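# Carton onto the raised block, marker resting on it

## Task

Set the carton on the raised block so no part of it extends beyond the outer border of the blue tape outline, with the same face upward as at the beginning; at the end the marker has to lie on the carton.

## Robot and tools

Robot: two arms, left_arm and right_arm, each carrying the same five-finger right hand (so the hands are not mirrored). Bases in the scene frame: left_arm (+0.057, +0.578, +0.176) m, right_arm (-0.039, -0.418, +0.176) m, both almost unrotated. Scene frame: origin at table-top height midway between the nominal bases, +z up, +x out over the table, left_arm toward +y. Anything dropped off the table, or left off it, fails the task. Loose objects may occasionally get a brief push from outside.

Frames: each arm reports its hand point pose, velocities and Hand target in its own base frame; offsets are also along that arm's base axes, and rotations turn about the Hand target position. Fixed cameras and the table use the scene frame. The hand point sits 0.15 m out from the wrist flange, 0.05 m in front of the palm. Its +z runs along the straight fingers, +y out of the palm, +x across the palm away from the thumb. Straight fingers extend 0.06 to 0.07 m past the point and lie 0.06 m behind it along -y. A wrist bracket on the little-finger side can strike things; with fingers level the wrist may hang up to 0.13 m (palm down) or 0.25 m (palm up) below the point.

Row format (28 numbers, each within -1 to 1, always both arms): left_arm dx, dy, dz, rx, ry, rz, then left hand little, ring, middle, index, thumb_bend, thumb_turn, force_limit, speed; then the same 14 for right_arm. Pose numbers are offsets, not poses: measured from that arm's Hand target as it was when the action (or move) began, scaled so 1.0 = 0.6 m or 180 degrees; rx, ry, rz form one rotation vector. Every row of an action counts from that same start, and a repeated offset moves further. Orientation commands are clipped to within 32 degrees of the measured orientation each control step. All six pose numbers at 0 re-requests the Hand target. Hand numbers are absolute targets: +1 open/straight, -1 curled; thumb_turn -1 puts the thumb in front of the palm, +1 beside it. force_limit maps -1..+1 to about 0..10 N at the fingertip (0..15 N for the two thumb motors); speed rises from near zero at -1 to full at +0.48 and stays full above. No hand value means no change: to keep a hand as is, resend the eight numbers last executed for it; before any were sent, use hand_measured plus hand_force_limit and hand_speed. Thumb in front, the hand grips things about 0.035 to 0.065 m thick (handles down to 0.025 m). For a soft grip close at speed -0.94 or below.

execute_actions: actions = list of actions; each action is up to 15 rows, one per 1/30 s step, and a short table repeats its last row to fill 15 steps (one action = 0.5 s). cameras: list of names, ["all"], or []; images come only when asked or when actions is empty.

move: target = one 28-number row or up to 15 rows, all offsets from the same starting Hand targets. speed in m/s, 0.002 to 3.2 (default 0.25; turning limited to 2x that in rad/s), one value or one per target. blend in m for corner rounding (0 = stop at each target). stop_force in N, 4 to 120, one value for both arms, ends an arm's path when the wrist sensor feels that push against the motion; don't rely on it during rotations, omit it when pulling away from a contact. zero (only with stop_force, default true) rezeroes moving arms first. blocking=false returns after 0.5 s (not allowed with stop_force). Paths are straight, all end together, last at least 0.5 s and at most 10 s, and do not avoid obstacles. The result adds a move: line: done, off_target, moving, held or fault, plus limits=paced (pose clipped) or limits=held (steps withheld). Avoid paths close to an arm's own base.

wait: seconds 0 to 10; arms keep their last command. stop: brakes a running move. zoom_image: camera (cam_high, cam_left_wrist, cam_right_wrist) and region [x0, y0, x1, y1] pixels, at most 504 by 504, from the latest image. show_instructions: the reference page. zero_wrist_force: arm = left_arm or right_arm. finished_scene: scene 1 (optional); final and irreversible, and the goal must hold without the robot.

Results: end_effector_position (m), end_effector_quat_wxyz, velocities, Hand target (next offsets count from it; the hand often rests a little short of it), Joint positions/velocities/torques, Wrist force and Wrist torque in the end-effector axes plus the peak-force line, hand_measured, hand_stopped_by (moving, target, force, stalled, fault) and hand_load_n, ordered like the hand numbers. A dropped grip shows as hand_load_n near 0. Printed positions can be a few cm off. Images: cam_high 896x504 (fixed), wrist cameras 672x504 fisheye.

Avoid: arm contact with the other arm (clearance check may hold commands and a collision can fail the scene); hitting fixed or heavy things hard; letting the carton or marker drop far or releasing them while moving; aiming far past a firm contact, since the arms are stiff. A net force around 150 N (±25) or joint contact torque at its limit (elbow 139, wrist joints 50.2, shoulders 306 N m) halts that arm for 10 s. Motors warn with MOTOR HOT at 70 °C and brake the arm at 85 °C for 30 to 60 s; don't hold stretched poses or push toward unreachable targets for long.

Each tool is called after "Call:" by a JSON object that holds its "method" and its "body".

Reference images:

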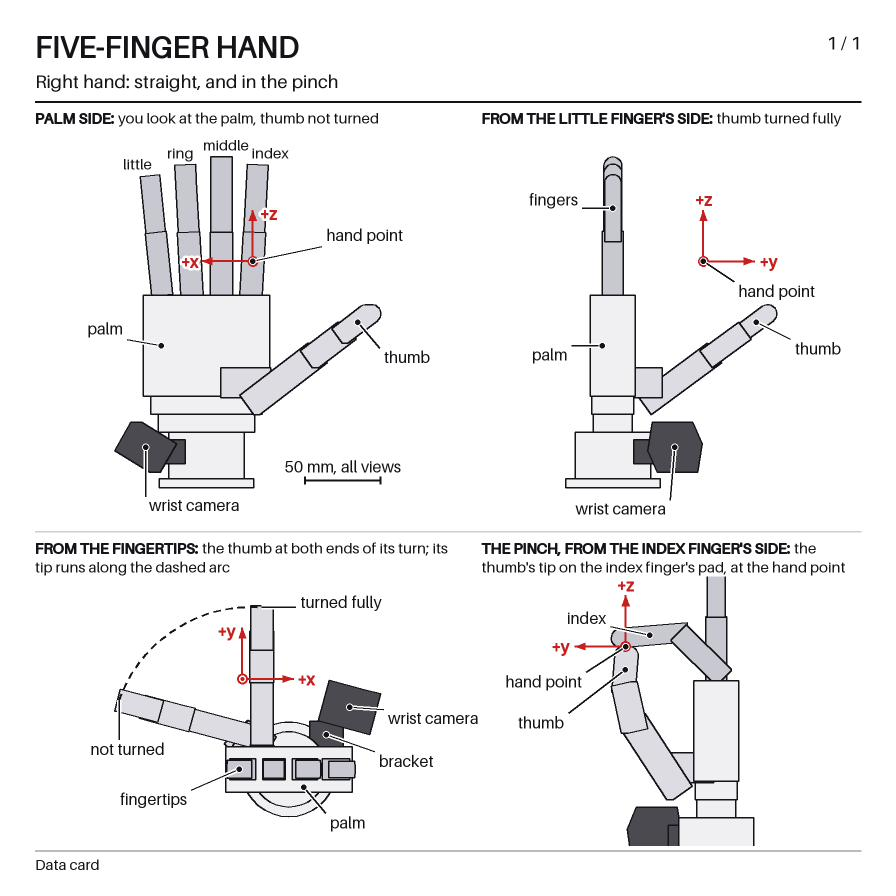

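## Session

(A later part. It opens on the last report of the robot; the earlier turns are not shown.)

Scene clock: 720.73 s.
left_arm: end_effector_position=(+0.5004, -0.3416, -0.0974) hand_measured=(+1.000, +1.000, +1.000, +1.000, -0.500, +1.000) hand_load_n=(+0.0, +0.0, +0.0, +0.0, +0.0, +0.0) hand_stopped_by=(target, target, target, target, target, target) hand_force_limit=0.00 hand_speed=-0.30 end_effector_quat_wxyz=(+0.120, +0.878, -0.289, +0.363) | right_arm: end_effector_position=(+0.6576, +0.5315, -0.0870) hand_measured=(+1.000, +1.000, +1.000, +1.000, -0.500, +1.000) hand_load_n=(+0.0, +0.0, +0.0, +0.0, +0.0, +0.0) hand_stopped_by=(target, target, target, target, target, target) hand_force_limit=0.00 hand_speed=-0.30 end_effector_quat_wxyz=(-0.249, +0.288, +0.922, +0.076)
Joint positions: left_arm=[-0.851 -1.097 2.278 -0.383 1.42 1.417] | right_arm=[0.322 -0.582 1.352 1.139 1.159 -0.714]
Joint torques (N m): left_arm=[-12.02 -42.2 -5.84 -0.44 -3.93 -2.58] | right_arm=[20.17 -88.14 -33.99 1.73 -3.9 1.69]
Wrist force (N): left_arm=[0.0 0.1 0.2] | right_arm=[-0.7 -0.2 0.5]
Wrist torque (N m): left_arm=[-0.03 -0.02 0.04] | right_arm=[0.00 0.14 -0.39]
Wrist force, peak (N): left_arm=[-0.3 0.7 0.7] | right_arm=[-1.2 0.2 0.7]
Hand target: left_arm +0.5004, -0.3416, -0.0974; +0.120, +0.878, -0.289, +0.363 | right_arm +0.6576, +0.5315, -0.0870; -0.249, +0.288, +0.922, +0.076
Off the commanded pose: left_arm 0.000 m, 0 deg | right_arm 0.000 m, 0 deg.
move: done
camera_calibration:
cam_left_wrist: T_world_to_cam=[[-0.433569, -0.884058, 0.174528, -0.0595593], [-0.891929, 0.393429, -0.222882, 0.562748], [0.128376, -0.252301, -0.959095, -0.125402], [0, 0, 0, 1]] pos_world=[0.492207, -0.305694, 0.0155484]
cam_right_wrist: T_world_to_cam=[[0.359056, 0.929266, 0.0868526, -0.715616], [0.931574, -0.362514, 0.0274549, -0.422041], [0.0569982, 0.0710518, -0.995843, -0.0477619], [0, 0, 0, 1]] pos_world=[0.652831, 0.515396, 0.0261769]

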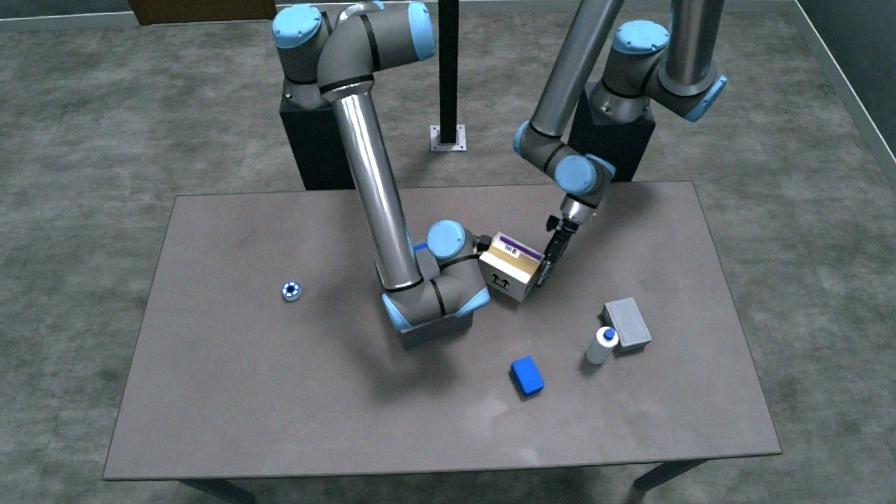

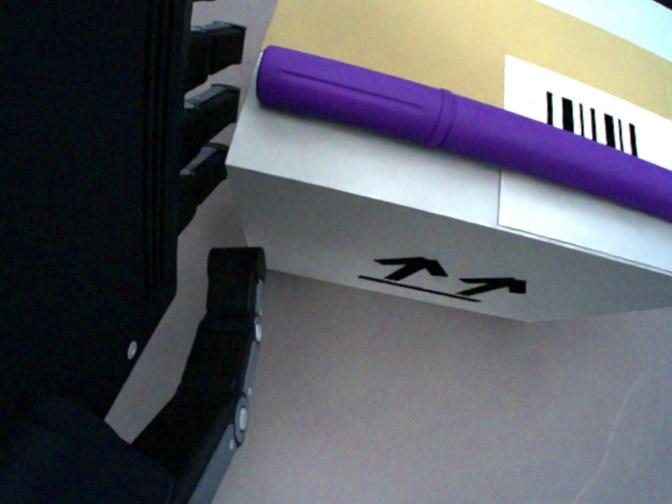

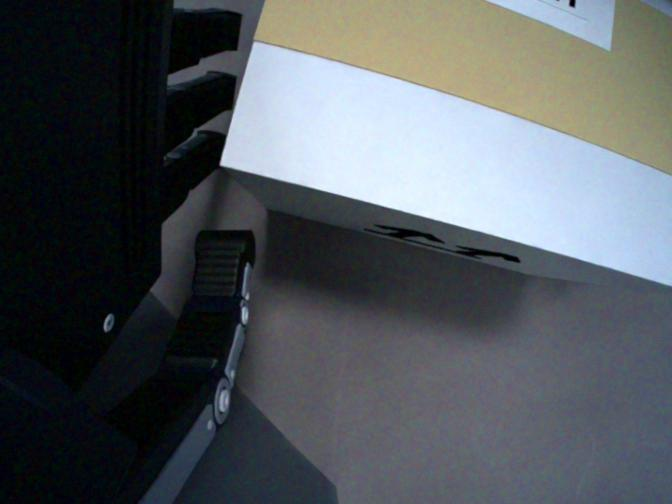

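Call:
{"method": "move", "body": {"target": [0,0,0,0,0,0,1,1,1,1,0,1,0,-0.3,0,0,0,0,0,0,1,1,1,1,0,1,0,-0.3], "cameras": ["cam_left_wrist","cam_right_wrist"]}}

Call:
{"method": "move", "body": {"target": [-0.0296,-0.0403,0,0,0,0,1,1,1,1,0,1,0,-0.3,0.0285,0.0411,0,0,0,0,1,1,1,1,0,1,0,-0.3], "speed": 0.01, "stop_force": 7, "cameras": ["all"]}}

Scene clock: 744.80 s.
left_arm: end_effector_position=(+0.5004, -0.3416, -0.0974) hand_measured=(+1.000, +1.000, +1.000, +1.000, +0.000, +1.000) hand_load_n=(+0.0, +0.0, +0.0, +0.0, +0.0, +0.0) hand_stopped_by=(target, target, target, target, target, target) hand_force_limit=0.00 hand_speed=-0.30 end_effector_quat_wxyz=(+0.120, +0.878, -0.289, +0.363) | right_arm: end_effector_position=(+0.6576, +0.5315, -0.0870) hand_measured=(+1.000, +1.000, +1.000, +1.000, +0.000, +1.000) hand_load_n=(+0.0, +0.0, +0.0, +0.0, +0.0, +0.0) hand_stopped_by=(target, target, target, target, target, target) hand_force_limit=0.00 hand_speed=-0.30 end_effector_quat_wxyz=(-0.249, +0.288, +0.922, +0.076)
Joint positions: left_arm=[-0.851 -1.097 2.278 -0.383 1.42 1.417] | right_arm=[0.322 -0.582 1.352 1.139 1.159 -0.714]
Joint torques (N m): left_arm=[-11.7 -41.25 -6.43 -0.15 -3.73 -2.64] | right_arm=[20.85 -87.59 -33.32 1.95 -3.75 1.88]
Wrist force (N): left_arm=[0.2 0.2 0.5] | right_arm=[-0.9 0.2 0.6]
Wrist torque (N m): left_arm=[-0.03 -0.05 0.05] | right_arm=[0.04 0.18 -0.39]
Wrist force, peak (N): left_arm=[0.2 0.7 0.3] | right_arm=[-1.3 0.2 0.4]
Hand target: left_arm +0.5004, -0.3416, -0.0974; +0.120, +0.878, -0.289, +0.363 | right_arm +0.6576, +0.5315, -0.0870; -0.249, +0.288, +0.922, +0.076
Off the commanded pose: left_arm 0.000 m, 0 deg | right_arm 0.000 m, 0 deg.
move: done
camera_calibration:
cam_left_wrist: T_world_to_cam=[[-0.433569, -0.884058, 0.174528, -0.0595593], [-0.891929, 0.393429, -0.222882, 0.562748], [0.128376, -0.252301, -0.959095, -0.125402], [0, 0, 0, 1]] pos_world=[0.492207, -0.305694, 0.0155484]
cam_right_wrist: T_world_to_cam=[[0.359056, 0.929266, 0.0868526, -0.715616], [0.931574, -0.362514, 0.0274549, -0.422041], [0.0569982, 0.0710518, -0.995843, -0.0477619], [0, 0, 0, 1]] pos_world=[0.652831, 0.515396, 0.0261769]
Images, in order (width x height): cam_left_wrist 672x504, cam_right_wrist 672x504.

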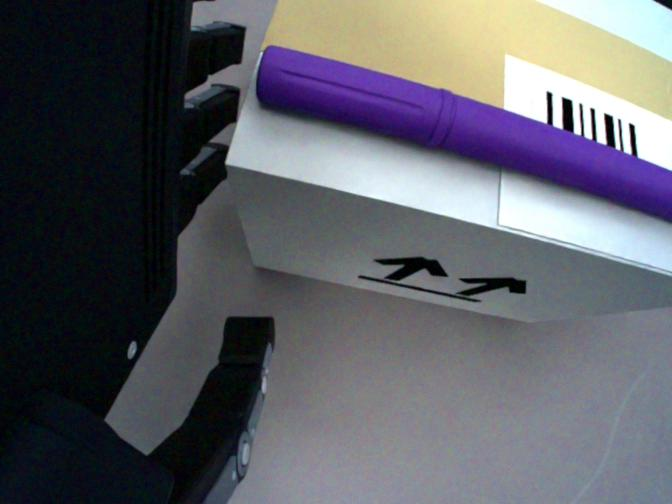

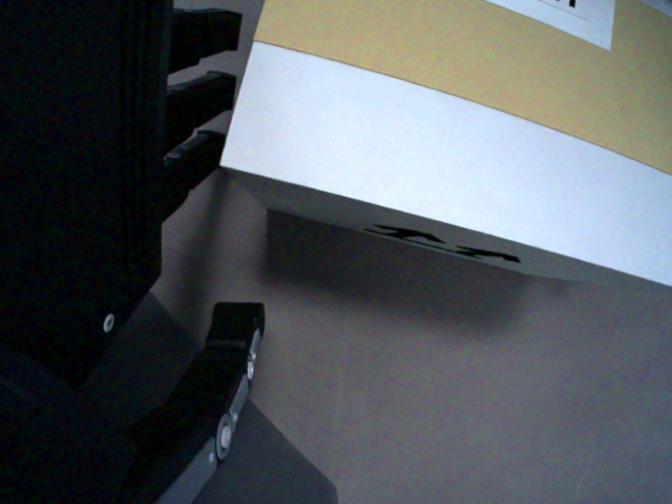

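Scene clock: 748.07 s.
left_arm: end_effector_position=(+0.4898, -0.3559, -0.0974) hand_measured=(+1.000, +1.000, +1.000, +1.000, +0.000, +1.000) hand_load_n=(+0.0, +0.0, +0.0, +0.0, +0.0, +0.0) hand_stopped_by=(target, target, target, target, target, target) hand_force_limit=0.00 hand_speed=-0.30 end_effector_quat_wxyz=(+0.120, +0.878, -0.289, +0.363) | right_arm: end_effector_position=(+0.6677, +0.5461, -0.0870) hand_measured=(+1.000, +1.000, +1.000, +1.000, +0.000, +1.000) hand_load_n=(+0.0, +0.0, +0.5, +0.0, +0.0, +0.0) hand_stopped_by=(target, target, target, target, target, target) hand_force_limit=0.00 hand_speed=-0.30 end_effector_quat_wxyz=(-0.249, +0.288, +0.922, +0.076)
Joint positions: left_arm=[-0.893 -1.098 2.283 -0.382 1.39 1.386] | right_arm=[0.335 -0.563 1.306 1.16 1.154 -0.701]
Joint torques (N m): left_arm=[9.3 -54.69 -24.97 -1.21 3.12 2.58] | right_arm=[-19.93 -111.77 -20.1 2.3 -0.38 -2.91]
Wrist force (N): left_arm=[-0.7 -1.5 -1.0] | right_arm=[-0.2 -1.4 1.1]
Wrist torque (N m): left_arm=[0.08 -0.02 -0.21] | right_arm=[0.02 0.07 -0.33]
Wrist force, peak (N): left_arm=[1.3 -17.7 -7.0] | right_arm=[-4.6 -19.3 -9.3]
Hand target: left_arm +0.4898, -0.3559, -0.0974; +0.120, +0.878, -0.289, +0.363 (not the last commanded pose) | right_arm +0.6677, +0.5461, -0.0870; -0.249, +0.288, +0.922, +0.076 (not the last commanded pose)
Off the commanded pose: left_arm 0.012 m, 0 deg | right_arm 0.012 m, 0 deg.
move: contact (left_arm, right_arm)
camera_calibration:
cam_left_wrist: T_world_to_cam=[[-0.43366, -0.884, 0.174593, -0.0766924], [-0.891886, 0.393498, -0.222934, 0.559011], [0.128371, -0.252394, -0.959071, -0.12769], [0, 0, 0, 1]] pos_world=[0.481707, -0.319994, 0.0155481]
cam_right_wrist: T_world_to_cam=[[0.359054, 0.929263, 0.0868884, -0.732808], [0.931569, -0.362521, 0.0275477, -0.426152], [0.0570979, 0.0710514, -0.995837, -0.0494409], [0, 0, 0, 1]] pos_world=[0.66293, 0.529996, 0.0261769]

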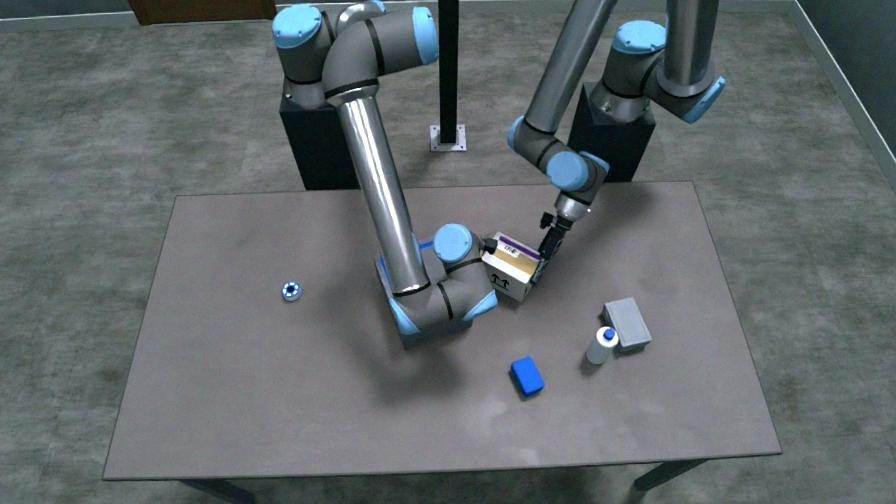

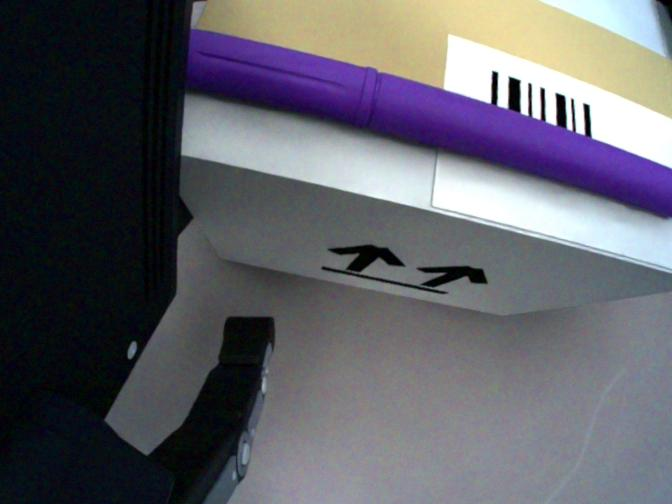

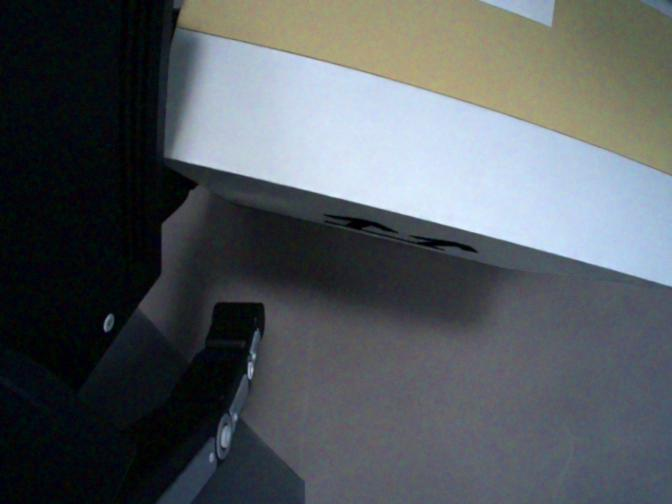

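Call:
{"method": "move", "body": {"target": [-0.0099,-0.0134,0,0,0,0,1,1,1,1,0,1,0,-0.3,0.0095,0.0137,0,0,0,0,1,1,1,1,0,1,0,-0.3], "speed": 0.003, "stop_force": 25}}

Scene clock: 757.60 s.
left_arm: end_effector_position=(+0.4895, -0.3564, -0.0974) hand_measured=(+1.000, +1.000, +1.000, +1.000, +0.000, +1.000) hand_load_n=(+0.5, +0.5, +0.5, +0.0, +0.0, +0.0) hand_stopped_by=(target, target, target, target, target, target) hand_force_limit=0.00 hand_speed=-0.30 end_effector_quat_wxyz=(+0.120, +0.878, -0.289, +0.363) | right_arm: end_effector_position=(+0.6681, +0.5464, -0.0870) hand_measured=(+1.000, +1.000, +1.000, +1.000, +0.000, +1.000) hand_load_n=(+0.5, +0.0, +0.0, +0.0, +0.0, +0.0) hand_stopped_by=(target, target, target, target, target, target) hand_force_limit=0.00 hand_speed=-0.30 end_effector_quat_wxyz=(-0.249, +0.288, +0.922, +0.076)
Joint positions: left_arm=[-0.894 -1.098 2.283 -0.382 1.389 1.385] | right_arm=[0.335 -0.562 1.305 1.16 1.154 -0.7]
Joint torques (N m): left_arm=[-7.01 -56.16 -30.9 -2.39 9.64 1.85] | right_arm=[-9.08 -111.28 -26.07 -1.29 -6.45 -2.16]
Wrist force (N): left_arm=[0.5 -23.2 -8.0] | right_arm=[-5.2 -22.8 -6.9]
Wrist torque (N m): left_arm=[0.74 0.25 -0.95] | right_arm=[0.63 0.30 -1.62]
Wrist force, peak (N): left_arm=[-0.1 -31.9 -8.8] | right_arm=[-7.1 -31.5 -8.7]
Hand target: left_arm +0.4895, -0.3564, -0.0974; +0.120, +0.878, -0.289, +0.363 (not the last commanded pose) | right_arm +0.6681, +0.5464, -0.0870; -0.249, +0.288, +0.922, +0.076 (not the last commanded pose)
Off the commanded pose: left_arm 0.009 m, 0 deg | right_arm 0.009 m, 0 deg.
move: contact (left_arm, right_arm)

Call:
{"method": "move", "body": {"target": [0,0,0.0333,0,0,0,1,1,1,1,0,1,0,-0.3,0,0,0.0333,0,0,0,1,1,1,1,0,1,0,-0.3], "speed": 0.03, "cameras": ["all"]}}

Scene clock: 766.43 s.
left_arm: end_effector_position=(+0.4895, -0.3564, -0.0776) hand_measured=(+1.000, +1.000, +1.000, +1.000, +0.000, +1.000) hand_load_n=(+0.5, +0.5, +0.5, +0.0, +0.0, +0.0) hand_stopped_by=(target, target, target, target, target, target) hand_force_limit=0.00 hand_speed=-0.30 end_effector_quat_wxyz=(+0.120, +0.878, -0.289, +0.363) | right_arm: end_effector_position=(+0.6682, +0.5464, -0.0672) hand_measured=(+1.000, +1.000, +1.000, +1.000, +0.000, +1.000) hand_load_n=(+0.5, +0.0, +0.0, +0.0, +0.0, +0.0) hand_stopped_by=(target, target, target, target, target, target) hand_force_limit=0.00 hand_speed=-0.30 end_effector_quat_wxyz=(-0.249, +0.288, +0.922, +0.076)
Joint positions: left_arm=[-0.894 -1.137 2.282 -0.341 1.389 1.385] | right_arm=[0.335 -0.584 1.308 1.18 1.154 -0.7]
Joint torques (N m): left_arm=[-8.11 -81.02 -35.51 0.27 9 1.91] | right_arm=[-6.64 -119.43 -27.69 4.44 -7.03 -1.45]
Wrist force (N): left_arm=[-6.5 -21.8 -1.6] | right_arm=[-6.1 -21.6 -0.7]
Wrist torque (N m): left_arm=[0.41 -0.01 -1.29] | right_arm=[0.30 0.12 -1.68]
Wrist force, peak (N): left_arm=[-0.5 -23.7 -7.6] | right_arm=[-5.5 -23.0 -6.6]
Hand target: left_arm +0.4895, -0.3564, -0.0775; +0.120, +0.878, -0.289, +0.363 | right_arm +0.6681, +0.5464, -0.0670; -0.249, +0.288, +0.922, +0.076
Off the commanded pose: left_arm 0.000 m, 0 deg | right_arm 0.000 m, 0 deg.
move: done
camera_calibration:
cam_left_wrist: T_world_to_cam=[[-0.433405, -0.884165, 0.174395, -0.0808906], [-0.89198, 0.393252, -0.22299, 0.563321], [0.128579, -0.252201, -0.959094, -0.108824], [0, 0, 0, 1]] pos_world=[0.481405, -0.320494, 0.0353492]
cam_right_wrist: T_world_to_cam=[[0.359148, 0.929239, 0.0867626, -0.73503], [0.931539, -0.362602, 0.0274826, -0.426988], [0.0569982, 0.0709524, -0.99585, -0.0296536], [0, 0, 0, 1]] pos_world=[0.66343, 0.530296, 0.0459773]

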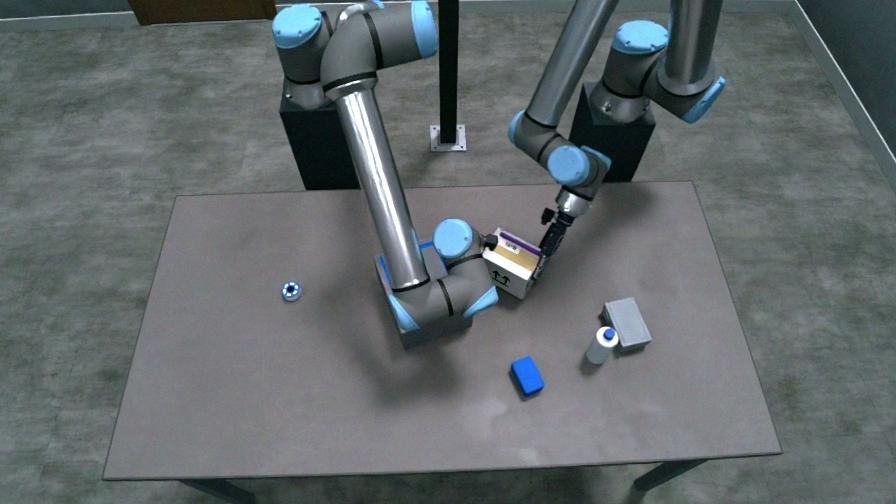

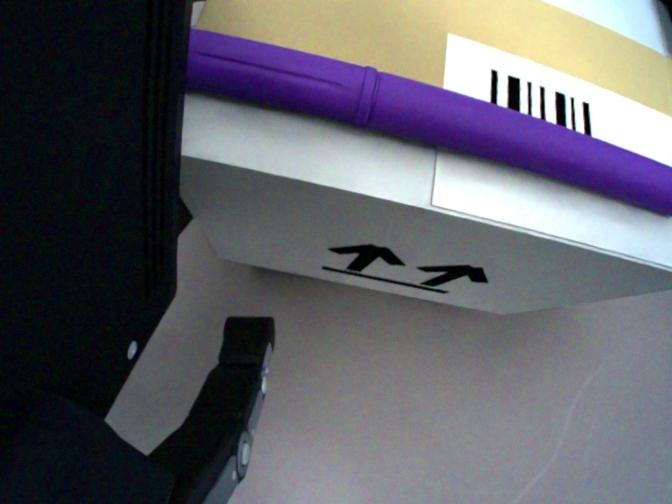

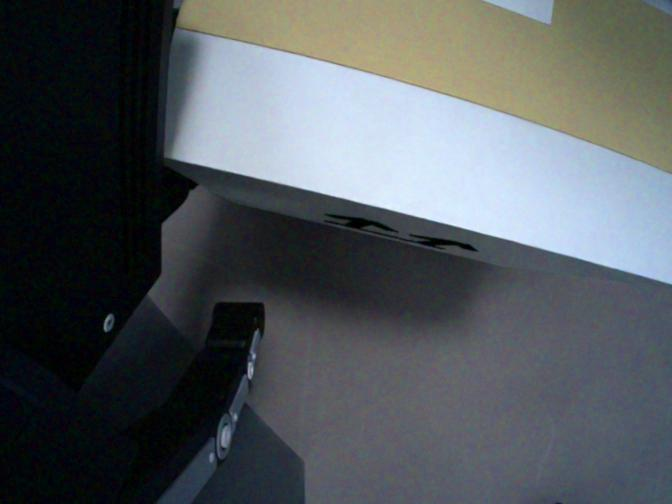

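Call:
{"method": "move", "body": {"target": [[-0.00025,-0.00034,0,0,0,0,1,1,1,1,0,1,0,-0.3,0.00024,0.00034,0,0,0,0,1,1,1,1,0,1,0,-0.3],[-0.00025,-0.00034,0.05,0,0,0,1,1,1,1,0,1,0,-0.3,0.00024,0.00034,0.05,0,0,0,1,1,1,1,0,1,0,-0.3]], "speed": 0.04}}

Scene clock: 795.00 s.
left_arm: end_effector_position=(+0.4894, -0.3566, -0.0476) hand_measured=(+1.000, +1.000, +1.000, +1.000, +0.000, +1.000) hand_load_n=(+1.0, +0.5, +0.5, +0.0, +0.0, +0.0) hand_stopped_by=(target, target, target, target, target, target) hand_force_limit=0.00 hand_speed=-0.30 end_effector_quat_wxyz=(+0.120, +0.878, -0.289, +0.363) end_effector_velocity=(-0.001, +0.000, +0.001) end_effector_angular_velocity=(+0.003, +0.001, -0.003) | right_arm: end_effector_position=(+0.6683, +0.5466, -0.0371) hand_measured=(+1.000, +1.000, +1.000, +1.000, +0.000, +1.000) hand_load_n=(+0.5, +0.5, +0.0, +0.0, +0.0, +0.0) hand_stopped_by=(target, target, target, target, target, target) hand_force_limit=0.00 hand_speed=-0.30 end_effector_quat_wxyz=(-0.249, +0.288, +0.922, +0.076)
Joint positions: left_arm=[-0.895 -1.195 2.276 -0.277 1.389 1.385] | right_arm=[0.335 -0.617 1.309 1.211 1.154 -0.7]
Joint velocities: left_arm=[-0.001 -0.002 0 0.005 0 0.002] | right_arm=[within noise]
Joint torques (N m): left_arm=[-34.26 -76.4 -43.67 -1.68 6.38 -2.09] | right_arm=[36.45 -117.76 -32.82 2.55 -9.56 1.41]
Wrist force (N): left_arm=[-9.2 -34.4 -4.0] | right_arm=[-9.2 -34.6 -3.0]
Wrist torque (N m): left_arm=[0.81 0.03 -1.97] | right_arm=[0.56 0.22 -2.43]
Wrist force, peak (N): left_arm=[-9.6 -35.5 -4.3] | right_arm=[-9.7 -35.5 -3.1]
Hand target: left_arm +0.4894, -0.3566, -0.0475; +0.120, +0.878, -0.289, +0.363 | right_arm +0.6683, +0.5466, -0.0370; -0.249, +0.288, +0.922, +0.076
Off the commanded pose: left_arm 0.000 m, 0 deg | right_arm 0.000 m, 0 deg.
move: done

Call:
{"method": "move", "body": {"target": [0,0,0.0667,0,0,0,1,1,1,1,0,1,0,-0.3,0,0,0.0667,0,0,0,1,1,1,1,0,1,0,-0.3], "speed": 0.05}}

Scene clock: 815.33 s.
left_arm: end_effector_position=(+0.4894, -0.3566, -0.0076) hand_measured=(+1.000, +1.000, +1.000, +1.000, +0.000, +1.000) hand_load_n=(+0.5, +1.0, +0.5, +0.0, +0.0, +0.0) hand_stopped_by=(target, target, target, target, target, target) hand_force_limit=0.00 hand_speed=-0.30 end_effector_quat_wxyz=(+0.120, +0.878, -0.289, +0.363) | right_arm: end_effector_position=(+0.6683, +0.5466, +0.0029) hand_measured=(+1.000, +1.000, +1.000, +1.000, +0.000, +1.000) hand_load_n=(+1.0, +0.5, +0.0, +0.0, +0.0, +0.0) hand_stopped_by=(target, target, target, target, target, target) hand_force_limit=0.00 hand_speed=-0.30 end_effector_quat_wxyz=(-0.249, +0.288, +0.922, +0.076)
Joint positions: left_arm=[-0.895 -1.269 2.263 -0.191 1.389 1.385] | right_arm=[0.335 -0.659 1.308 1.254 1.154 -0.7]
Joint torques (N m): left_arm=[-20.14 -76.23 -46.08 -2.57 9.61 0.12] | right_arm=[34.96 -115.73 -49.18 1.92 -7.9 1.27]
Wrist force (N): left_arm=[-9.2 -34.9 -4.0] | right_arm=[-9.0 -35.2 -2.9]
Wrist torque (N m): left_arm=[0.85 0.08 -2.02] | right_arm=[0.63 0.21 -2.49]
Wrist force, peak (N): left_arm=[-8.6 -36.7 -5.0] | right_arm=[-9.2 -36.6 -3.2]
Hand target: left_arm +0.4894, -0.3566, -0.0074; +0.120, +0.878, -0.289, +0.363 | right_arm +0.6683, +0.5466, +0.0030; -0.249, +0.288, +0.922, +0.076
Off the commanded pose: left_arm 0.000 m, 0 deg | right_arm 0.000 m, 0 deg.
move: done

Call:
{"method": "move", "body": {"target": [0,0,0.0833,0,0,0,1,1,1,1,0,1,0,-0.3,0,0,0.0833,0,0,0,1,1,1,1,0,1,0,-0.3], "speed": 0.06}}

Call:
{"method": "move", "body": {"target": [0.01329,-0.03212,0,0,0,-0.01667,1,1,1,1,0,1,0,-0.3,0.00497,-0.03838,0,0,0,-0.01667,1,1,1,1,0,1,0,-0.3], "speed": 0.03}}

Scene clock: 846.43 s.
left_arm: end_effector_position=(+0.4894, -0.3565, +0.0424) hand_measured=(+1.000, +1.000, +1.000, +1.000, +0.000, +1.000) hand_load_n=(+1.0, +0.5, +0.0, +0.0, +0.0, +0.0) hand_stopped_by=(target, target, target, target, target, target) hand_force_limit=0.00 hand_speed=-0.30 end_effector_quat_wxyz=(+0.120, +0.878, -0.289, +0.363) | right_arm: end_effector_position=(+0.6683, +0.5466, +0.0529) hand_measured=(+1.000, +1.000, +1.000, +1.000, +0.000, +1.000) hand_load_n=(+0.5, +0.5, +0.0, +0.0, +0.0, +0.0) hand_stopped_by=(target, target, target, target, target, target) hand_force_limit=0.00 hand_speed=-0.30 end_effector_quat_wxyz=(-0.249, +0.288, +0.922, +0.076)
Joint positions: left_arm=[-0.895 -1.354 2.239 -0.082 1.389 1.385] | right_arm=[0.335 -0.708 1.3 1.311 1.154 -0.7]
Joint torques (N m): left_arm=[-30.25 -68.2 -49.33 -1.73 8.14 -0.71] | right_arm=[28.55 -114.44 -49.31 2.3 -7.99 0.39]
Wrist force (N): left_arm=[-8.9 -34.7 -3.2] | right_arm=[-8.9 -34.3 -2.2]
Wrist torque (N m): left_arm=[0.79 0.04 -1.97] | right_arm=[0.63 0.18 -2.46]
Wrist force, peak (N): left_arm=[-9.2 -37.2 -4.8] | right_arm=[-9.6 -37.5 -3.2]
Hand target: left_arm +0.4894, -0.3566, +0.0425; +0.120, +0.878, -0.289, +0.363 | right_arm +0.6683, +0.5466, +0.0530; -0.249, +0.288, +0.922, +0.076
Off the commanded pose: left_arm 0.000 m, 0 deg | right_arm 0.000 m, 0 deg.
move: done

Scene clock: 847.70 s.
left_arm: end_effector_position=(+0.4973, -0.3757, +0.0425) hand_measured=(+1.000, +1.000, +1.000, +1.000, +0.000, +1.000) hand_load_n=(+0.5, +0.5, +0.5, +0.0, +0.0, +0.0) hand_stopped_by=(target, target, target, target, target, target) hand_force_limit=0.00 hand_speed=-0.30 end_effector_quat_wxyz=(+0.129, +0.870, -0.311, +0.360) | right_arm: end_effector_position=(+0.6713, +0.5237, +0.0530) hand_measured=(+1.000, +1.000, +1.000, +1.000, +0.000, +1.000) hand_load_n=(+0.5, +0.5, +0.0, +0.0, +0.0, +0.0) hand_stopped_by=(target, target, target, target, target, target) hand_force_limit=0.00 hand_speed=-0.30 end_effector_quat_wxyz=(-0.247, +0.312, +0.914, +0.083)
Joint positions: left_arm=[-0.887 -1.326 2.199 -0.077 1.43 1.428] | right_arm=[0.307 -0.731 1.342 1.282 1.147 -0.676]
Joint torques (N m): left_arm=[-15.93 -38.47 -49.77 -1.5 13.5 2.59] | right_arm=[0.64 -108.8 -36.03 -2.93 -11.42 2.39]
Wrist force (N): left_arm=[-7.9 -34.0 -4.0] | right_arm=[-8.3 -34.2 -2.1]
Wrist torque (N m): left_arm=[0.81 0.12 -2.33] | right_arm=[0.66 0.11 -2.44]
Wrist force, peak (N): left_arm=[-10.6 -37.4 -3.8] | right_arm=[-9.4 -37.3 -4.1]
Hand target: left_arm +0.4974, -0.3758, +0.0425; +0.129, +0.870, -0.311, +0.360 | right_arm +0.6713, +0.5235, +0.0530; -0.247, +0.312, +0.914, +0.083
Off the commanded pose: left_arm 0.000 m, 0 deg | right_arm 0.000 m, 0 deg.
move: done

Call:
{"method": "move", "body": {"target": [[0.01329,-0.03211,0,0,0,-0.01667,1,1,1,1,0,1,0,-0.3,0.00496,-0.03837,0,0,0,-0.01667,1,1,1,1,0,1,0,-0.3],[0.04047,-0.09731,0,0,0,-0.05,1,1,1,1,0,1,0,-0.3,0.01424,-0.11412,0,0,0,-0.05,1,1,1,1,0,1,0,-0.3]], "speed": 0.04, "cameras": ["all"]}}

Scene clock: 861.77 s.
left_arm: end_effector_position=(+0.5216, -0.4341, +0.0425) hand_measured=(+1.000, +1.000, +1.000, +1.000, +0.000, +1.000) hand_load_n=(+1.0, +1.0, +0.0, +0.0, +0.0, +0.0) hand_stopped_by=(target, target, target, target, target, target) hand_force_limit=0.00 hand_speed=-0.30 end_effector_quat_wxyz=(+0.157, +0.843, -0.379, +0.349) | right_arm: end_effector_position=(+0.6798, +0.4552, +0.0530) hand_measured=(+1.000, +1.000, +1.000, +1.000, +0.000, +1.000) hand_load_n=(+1.0, +0.5, +0.0, +0.0, +0.0, +0.0) hand_stopped_by=(target, target, target, target, target, target) hand_force_limit=0.00 hand_speed=-0.30 end_effector_quat_wxyz=(-0.240, +0.383, +0.886, +0.102)
Joint positions: left_arm=[-0.869 -1.239 2.07 -0.044 1.554 1.553] | right_arm=[0.218 -0.792 1.454 1.201 1.126 -0.604]
Joint torques (N m): left_arm=[-12.3 -44.89 -39.55 2.34 11.79 3.81] | right_arm=[-11.35 -105.46 -32.85 -1.87 -9.39 2.34]
Wrist force (N): left_arm=[-4.9 -27.2 -1.2] | right_arm=[-4.9 -27.7 -0.3]
Wrist torque (N m): left_arm=[0.63 0.06 -2.03] | right_arm=[0.56 -0.02 -2.22]
Wrist force, peak (N): left_arm=[-8.7 -34.7 -3.1] | right_arm=[-8.1 -34.6 -2.4]
Hand target: left_arm +0.5216, -0.4342, +0.0425; +0.157, +0.843, -0.379, +0.349 | right_arm +0.6798, +0.4551, +0.0530; -0.240, +0.383, +0.886, +0.102
Off the commanded pose: left_arm 0.000 m, 0 deg | right_arm 0.000 m, 0 deg.
move: done
camera_calibration:
cam_left_wrist: T_world_to_cam=[[-0.607521, -0.774926, 0.174379, -0.0184574], [-0.790901, 0.569862, -0.223006, 0.673238], [0.0734416, -0.273397, -0.959094, 0.00218373], [0, 0, 0, 1]] pos_world=[0.521092, -0.397359, 0.155449]
cam_right_wrist: T_world_to_cam=[[0.544241, 0.834438, 0.0866825, -0.747558], [0.835967, -0.548092, 0.0274728, -0.324754], [0.0704344, 0.0575118, -0.995857, 0.0928401], [0, 0, 0, 1]] pos_world=[0.671796, 0.440456, 0.166178]

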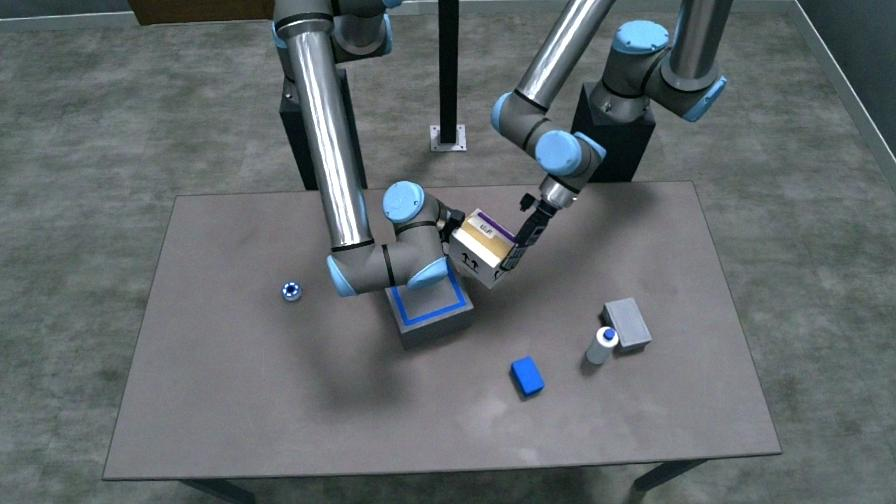

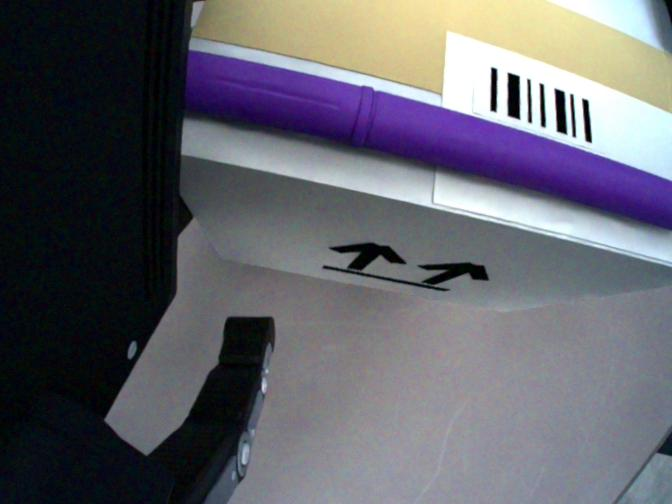

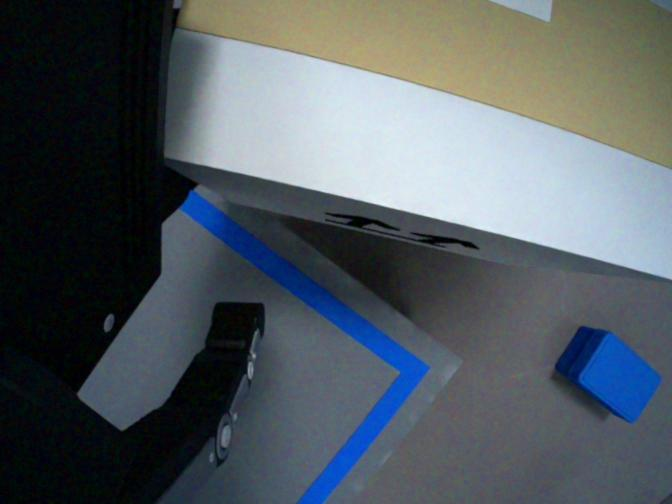

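Call:
{"method": "zoom_image", "body": {"camera": "cam_high", "region": [440, 200, 540, 300]}}

Call:
{"method": "wait", "body": {"seconds": 0.1, "cameras": ["cam_left_wrist"]}}

Scaled by 5.040 from the camera's 896x504 image, which has a finer 1280x720 frame.

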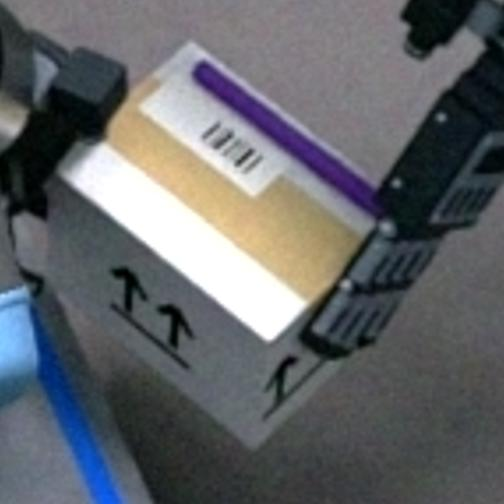

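Scene clock: 869.83 s.
left_arm: end_effector_position=(+0.5216, -0.4342, +0.0425) hand_measured=(+1.000, +1.000, +1.000, +1.000, +0.000, +1.000) hand_load_n=(+1.0, +1.0, +0.0, +0.0, +0.0, +0.0) hand_stopped_by=(target, target, target, target, target, target) hand_force_limit=0.00 hand_speed=-0.30 end_effector_quat_wxyz=(+0.157, +0.843, -0.379, +0.349) | right_arm: end_effector_position=(+0.6798, +0.4551, +0.0530) hand_measured=(+1.000, +1.000, +1.000, +1.000, +0.000, +1.000) hand_load_n=(+1.0, +0.5, +0.0, +0.0, +0.0, +0.0) hand_stopped_by=(target, target, target, target, target, target) hand_force_limit=0.00 hand_speed=-0.30 end_effector_quat_wxyz=(-0.240, +0.383, +0.886, +0.102)
Joint positions: left_arm=[-0.869 -1.239 2.07 -0.044 1.554 1.553] | right_arm=[0.218 -0.792 1.454 1.2 1.126 -0.603]
Joint torques (N m): left_arm=[-12.18 -48.31 -42.16 1.88 11.99 3.14] | right_arm=[-13.2 -104 -33.67 -1.68 -9.23 2.49]
Wrist force (N): left_arm=[-5.6 -27.6 -0.5] | right_arm=[-5.3 -27.3 1.0]
Wrist torque (N m): left_arm=[0.59 0.06 -2.02] | right_arm=[0.48 -0.03 -2.21]
Wrist force, peak (N): left_arm=[-5.5 -27.8 -0.7] | right_arm=[-4.5 -28.0 -0.2]
Hand target: left_arm +0.5216, -0.4342, +0.0425; +0.157, +0.843, -0.379, +0.349 | right_arm +0.6798, +0.4551, +0.0530; -0.240, +0.383, +0.886, +0.102
Off the commanded pose: left_arm 0.000 m, 0 deg | right_arm 0.000 m, 0 deg.
wait: 0.10 s; at rest from the start
camera_calibration:
cam_left_wrist: T_world_to_cam=[[-0.607805, -0.774708, 0.174359, -0.0182975], [-0.790693, 0.57016, -0.222986, 0.673304], [0.0733367, -0.273396, -0.959102, 0.00221222], [0, 0, 0, 1]] pos_world=[0.521093, -0.397461, 0.155449]
Images, in order (width x height): cam_left_wrist 672x504.

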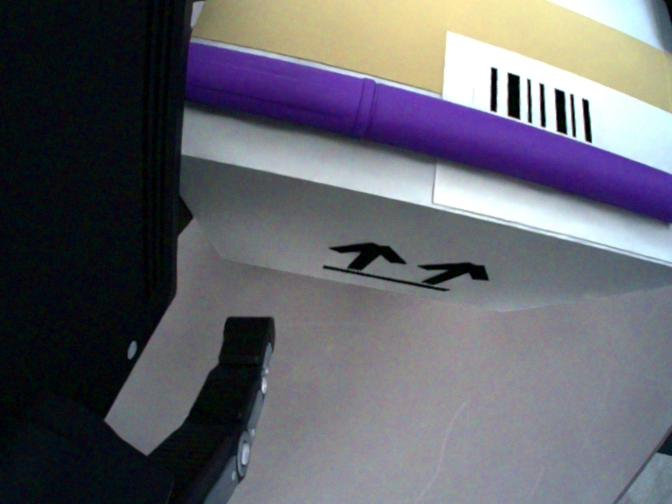

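Call:
{"method": "wait", "body": {"seconds": 0.1, "cameras": ["cam_left_wrist"]}}

Scene clock: 877.57 s.
left_arm: end_effector_position=(+0.5216, -0.4342, +0.0425) hand_measured=(+1.000, +1.000, +1.000, +1.000, +0.000, +1.000) hand_load_n=(+0.5, +0.5, +0.0, +0.0, +0.0, +0.0) hand_stopped_by=(target, target, target, target, target, target) hand_force_limit=0.00 hand_speed=-0.30 end_effector_quat_wxyz=(+0.157, +0.843, -0.379, +0.349) | right_arm: end_effector_position=(+0.6798, +0.4551, +0.0530) hand_measured=(+1.000, +1.000, +1.000, +1.000, +0.000, +1.000) hand_load_n=(+1.0, +0.5, +0.0, +0.0, +0.0, +0.0) hand_stopped_by=(target, target, target, target, target, target) hand_force_limit=0.00 hand_speed=-0.30 end_effector_quat_wxyz=(-0.240, +0.383, +0.886, +0.102)
Joint positions: left_arm=[-0.869 -1.239 2.07 -0.044 1.554 1.553] | right_arm=[0.218 -0.792 1.454 1.2 1.126 -0.603]
Joint torques (N m): left_arm=[-11.48 -47.82 -40.56 1.54 11.83 3.02] | right_arm=[-14.81 -104.86 -33.8 -1.82 -9.32 2.6]
Wrist force (N): left_arm=[-4.8 -26.9 -1.2] | right_arm=[-4.6 -27.7 -0.1]
Wrist torque (N m): left_arm=[0.61 0.05 -2.01] | right_arm=[0.51 -0.05 -2.20]
Wrist force, peak (N): left_arm=[-5.6 -27.8 -0.5] | right_arm=[-4.8 -27.8 0.0]
Hand target: left_arm +0.5216, -0.4342, +0.0425; +0.157, +0.843, -0.379, +0.349 | right_arm +0.6798, +0.4551, +0.0530; -0.240, +0.383, +0.886, +0.102
Off the commanded pose: left_arm 0.000 m, 0 deg | right_arm 0.000 m, 0 deg.
wait: 0.10 s; at rest from the start
camera_calibration:
cam_left_wrist: T_world_to_cam=[[-0.607805, -0.774708, 0.174359, -0.0182975], [-0.790693, 0.57016, -0.222986, 0.673304], [0.0733367, -0.273396, -0.959102, 0.00221222], [0, 0, 0, 1]] pos_world=[0.521093, -0.397461, 0.155449]
Images, in order (width x height): cam_left_wrist 672x504.

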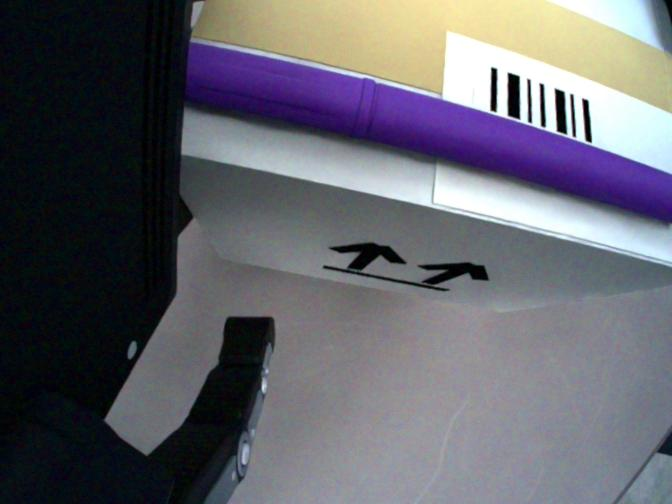

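Call:
{"method": "move", "body": {"target": [[0.02743,-0.06647,0,0,0,-0.03333,1,1,1,1,0,1,0,-0.3,0.00899,-0.07447,0,0,0,-0.03333,1,1,1,1,0,1,0,-0.3],[0.05538,-0.13391,0,0,0,-0.06667,1,1,1,1,0,1,0,-0.3,0.01745,-0.14796,0,0,0,-0.06667,1,1,1,1,0,1,0,-0.3]], "speed": 0.02, "blend": [0.003,0], "cameras": ["all"]}}

Scene clock: 902.70 s.
left_arm: end_effector_position=(+0.5548, -0.5145, +0.0425) hand_measured=(+1.000, +1.000, +1.000, +1.000, +0.000, +1.000) hand_load_n=(+1.5, +1.0, +0.0, +0.0, +0.0, +0.0) hand_stopped_by=(target, target, target, target, target, target) hand_force_limit=0.00 hand_speed=-0.30 end_effector_quat_wxyz=(+0.192, +0.799, -0.465, +0.330) | right_arm: end_effector_position=(+0.6903, +0.3664, +0.0530) hand_measured=(+1.000, +1.000, +1.000, +1.000, +0.000, +1.000) hand_load_n=(+1.5, +0.5, +0.0, +0.0, +0.0, +0.0) hand_stopped_by=(target, target, target, target, target, target) hand_force_limit=0.00 hand_speed=-0.30 end_effector_quat_wxyz=(-0.228, +0.473, +0.842, +0.126)
Joint positions: left_arm=[-0.857 -1.113 1.871 0.038 1.71 1.711] | right_arm=[0.098 -0.859 1.573 1.106 1.102 -0.508]
Joint torques (N m): left_arm=[-24.85 -59.24 -38.36 3.61 16.42 2.9] | right_arm=[-13.22 -102.24 -41.18 -4.97 -10.89 2.33]
Wrist force (N): left_arm=[-7.0 -41.9 -2.0] | right_arm=[-6.8 -41.8 -0.8]
Wrist torque (N m): left_arm=[0.89 0.15 -2.86] | right_arm=[0.81 0.01 -3.13]
Wrist force, peak (N): left_arm=[-7.1 -42.4 -1.9] | right_arm=[-7.0 -42.4 -1.1]
Hand target: left_arm +0.5549, -0.5146, +0.0425; +0.192, +0.799, -0.465, +0.330 | right_arm +0.6903, +0.3663, +0.0530; -0.228, +0.473, +0.841, +0.126
Off the commanded pose: left_arm 0.000 m, 0 deg | right_arm 0.000 m, 0 deg.
move: done
camera_calibration:
cam_left_wrist: T_world_to_cam=[[-0.755386, -0.631659, 0.174352, 0.0952421], [-0.655109, 0.72189, -0.222949, 0.748178], [0.0149645, -0.282632, -0.959112, 0.00547376], [0, 0, 0, 1]] pos_world=[0.562001, -0.478395, 0.155449]
cam_right_wrist: T_world_to_cam=[[0.705855, 0.703031, 0.0866995, -0.742613], [0.703729, -0.709939, 0.0274385, -0.23157], [0.0808415, 0.0416453, -0.995857, 0.0958364], [0, 0, 0, 1]] pos_world=[0.679392, 0.353689, 0.166177]

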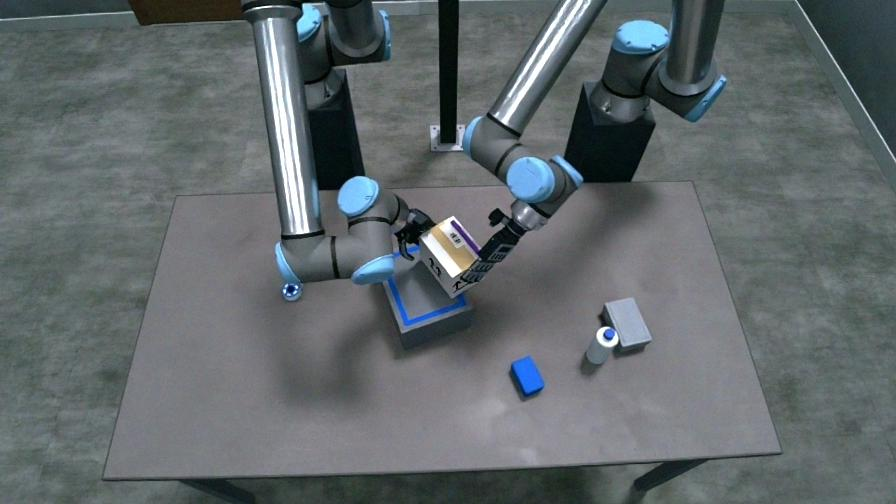

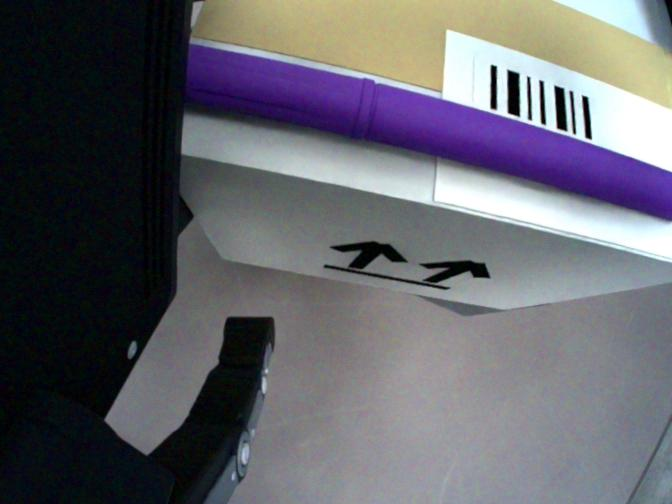

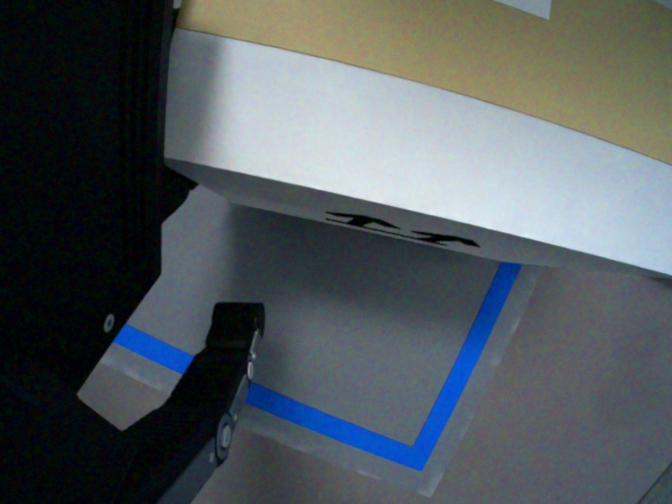

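Call:
{"method": "move", "body": {"target": [[0.02843,-0.06845,0,0,0,-0.03333,1,1,1,1,0,1,0,-0.3,0.00795,-0.07248,0,0,0,-0.03333,1,1,1,1,0,1,0,-0.3],[0.05701,-0.138,0,0,0,-0.06667,1,1,1,1,0,1,0,-0.3,0.0157,-0.14378,0,0,0,-0.06667,1,1,1,1,0,1,0,-0.3]], "speed": 0.02, "blend": [0.003,0], "cameras": ["all"]}}

Call:
{"method": "zoom_image", "body": {"camera": "cam_high", "region": [380, 210, 500, 360]}}

Scene clock: 922.53 s.
left_arm: end_effector_position=(+0.5890, -0.5973, +0.0425) hand_measured=(+1.000, +1.000, +1.000, +1.000, +0.000, +1.000) hand_load_n=(+2.0, +1.5, +0.0, +0.0, +0.5, +0.0) hand_stopped_by=(target, target, target, target, target, target) hand_force_limit=0.00 hand_speed=-0.30 end_effector_quat_wxyz=(+0.226, +0.746, -0.546, +0.308) | right_arm: end_effector_position=(+0.6997, +0.2801, +0.0530) hand_measured=(+1.000, +1.000, +1.000, +1.000, +0.000, +1.000) hand_load_n=(+1.5, +0.5, +0.0, +0.0, +0.0, +0.0) hand_stopped_by=(target, target, target, target, target, target) hand_force_limit=0.00 hand_speed=-0.30 end_effector_quat_wxyz=(-0.213, +0.559, +0.787, +0.149)
Joint positions: left_arm=[-0.855 -0.971 1.634 0.166 1.855 1.868] | right_arm=[-0.023 -0.912 1.663 1.025 1.082 -0.41]
Joint torques (N m): left_arm=[-49.18 -76.78 -34.43 7.64 17.84 3.56] | right_arm=[-21.89 -96.52 -43.69 -5.76 -10.1 3.09]
Wrist force (N): left_arm=[-6.2 -45.0 -0.6] | right_arm=[-5.0 -44.8 0.1]
Wrist torque (N m): left_arm=[1.11 -0.01 -3.07] | right_arm=[0.84 0.00 -3.30]
Wrist force, peak (N): left_arm=[-6.6 -45.7 -0.4] | right_arm=[-5.7 -45.5 -1.2]
Hand target: left_arm +0.5891, -0.5974, +0.0425; +0.226, +0.746, -0.546, +0.308 | right_arm +0.6997, +0.2800, +0.0530; -0.213, +0.559, +0.787, +0.149
Off the commanded pose: left_arm 0.000 m, 0 deg | right_arm 0.000 m, 0 deg.
move: done
camera_calibration:
cam_left_wrist: T_world_to_cam=[[-0.870237, -0.460721, 0.174425, 0.238478], [-0.490645, 0.842359, -0.222932, 0.805392], [-0.0442185, -0.279584, -0.959102, 0.0182436], [0, 0, 0, 1]] pos_world=[0.6035, -0.563457, 0.155449]
cam_right_wrist: T_world_to_cam=[[0.836656, 0.54082, 0.086725, -0.734695], [0.540654, -0.840798, 0.0274351, -0.148775], [0.0877556, 0.0239345, -0.995854, 0.0987889], [0, 0, 0, 1]] pos_world=[0.686453, 0.269884, 0.166177]

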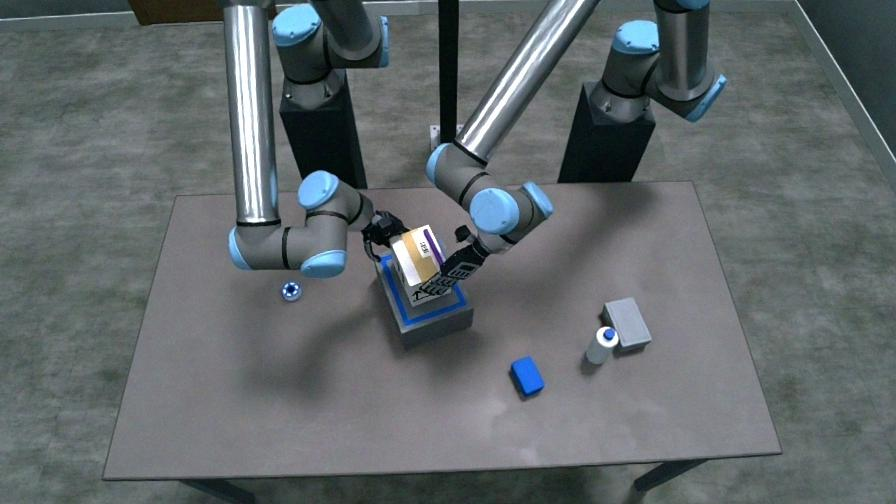

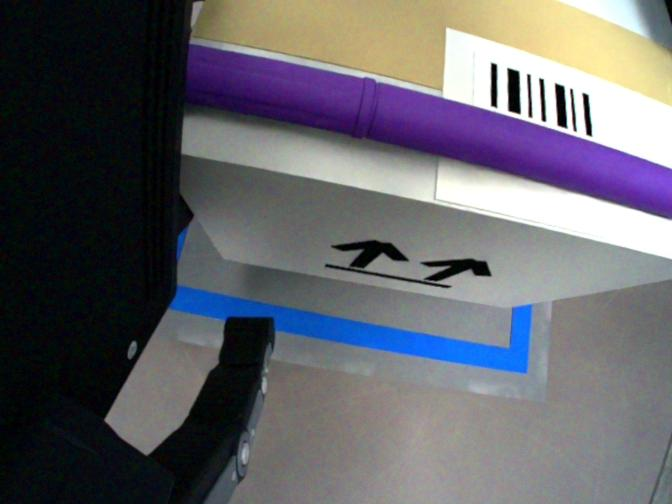

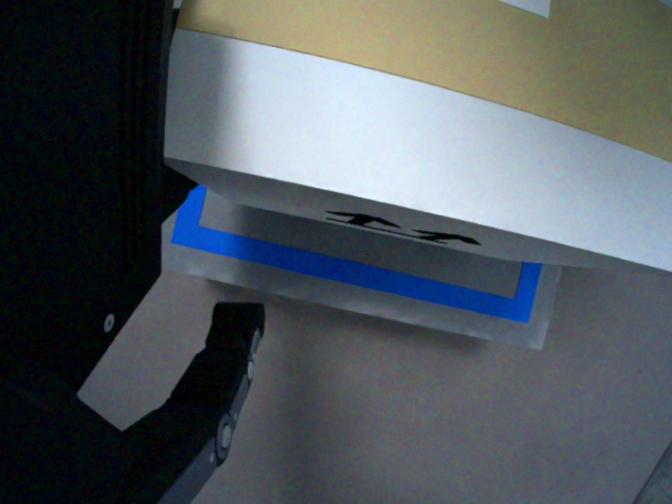

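Scaled by 3.360 from the camera's 896x504 image, which has a finer 1280x720 frame.

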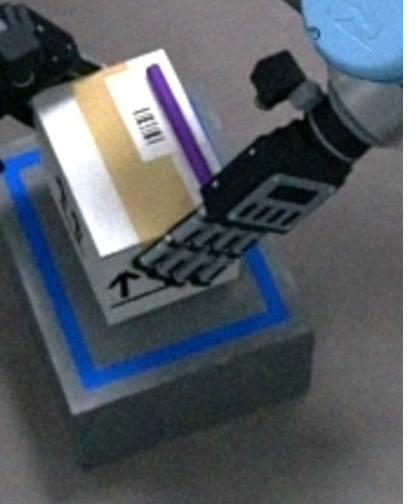

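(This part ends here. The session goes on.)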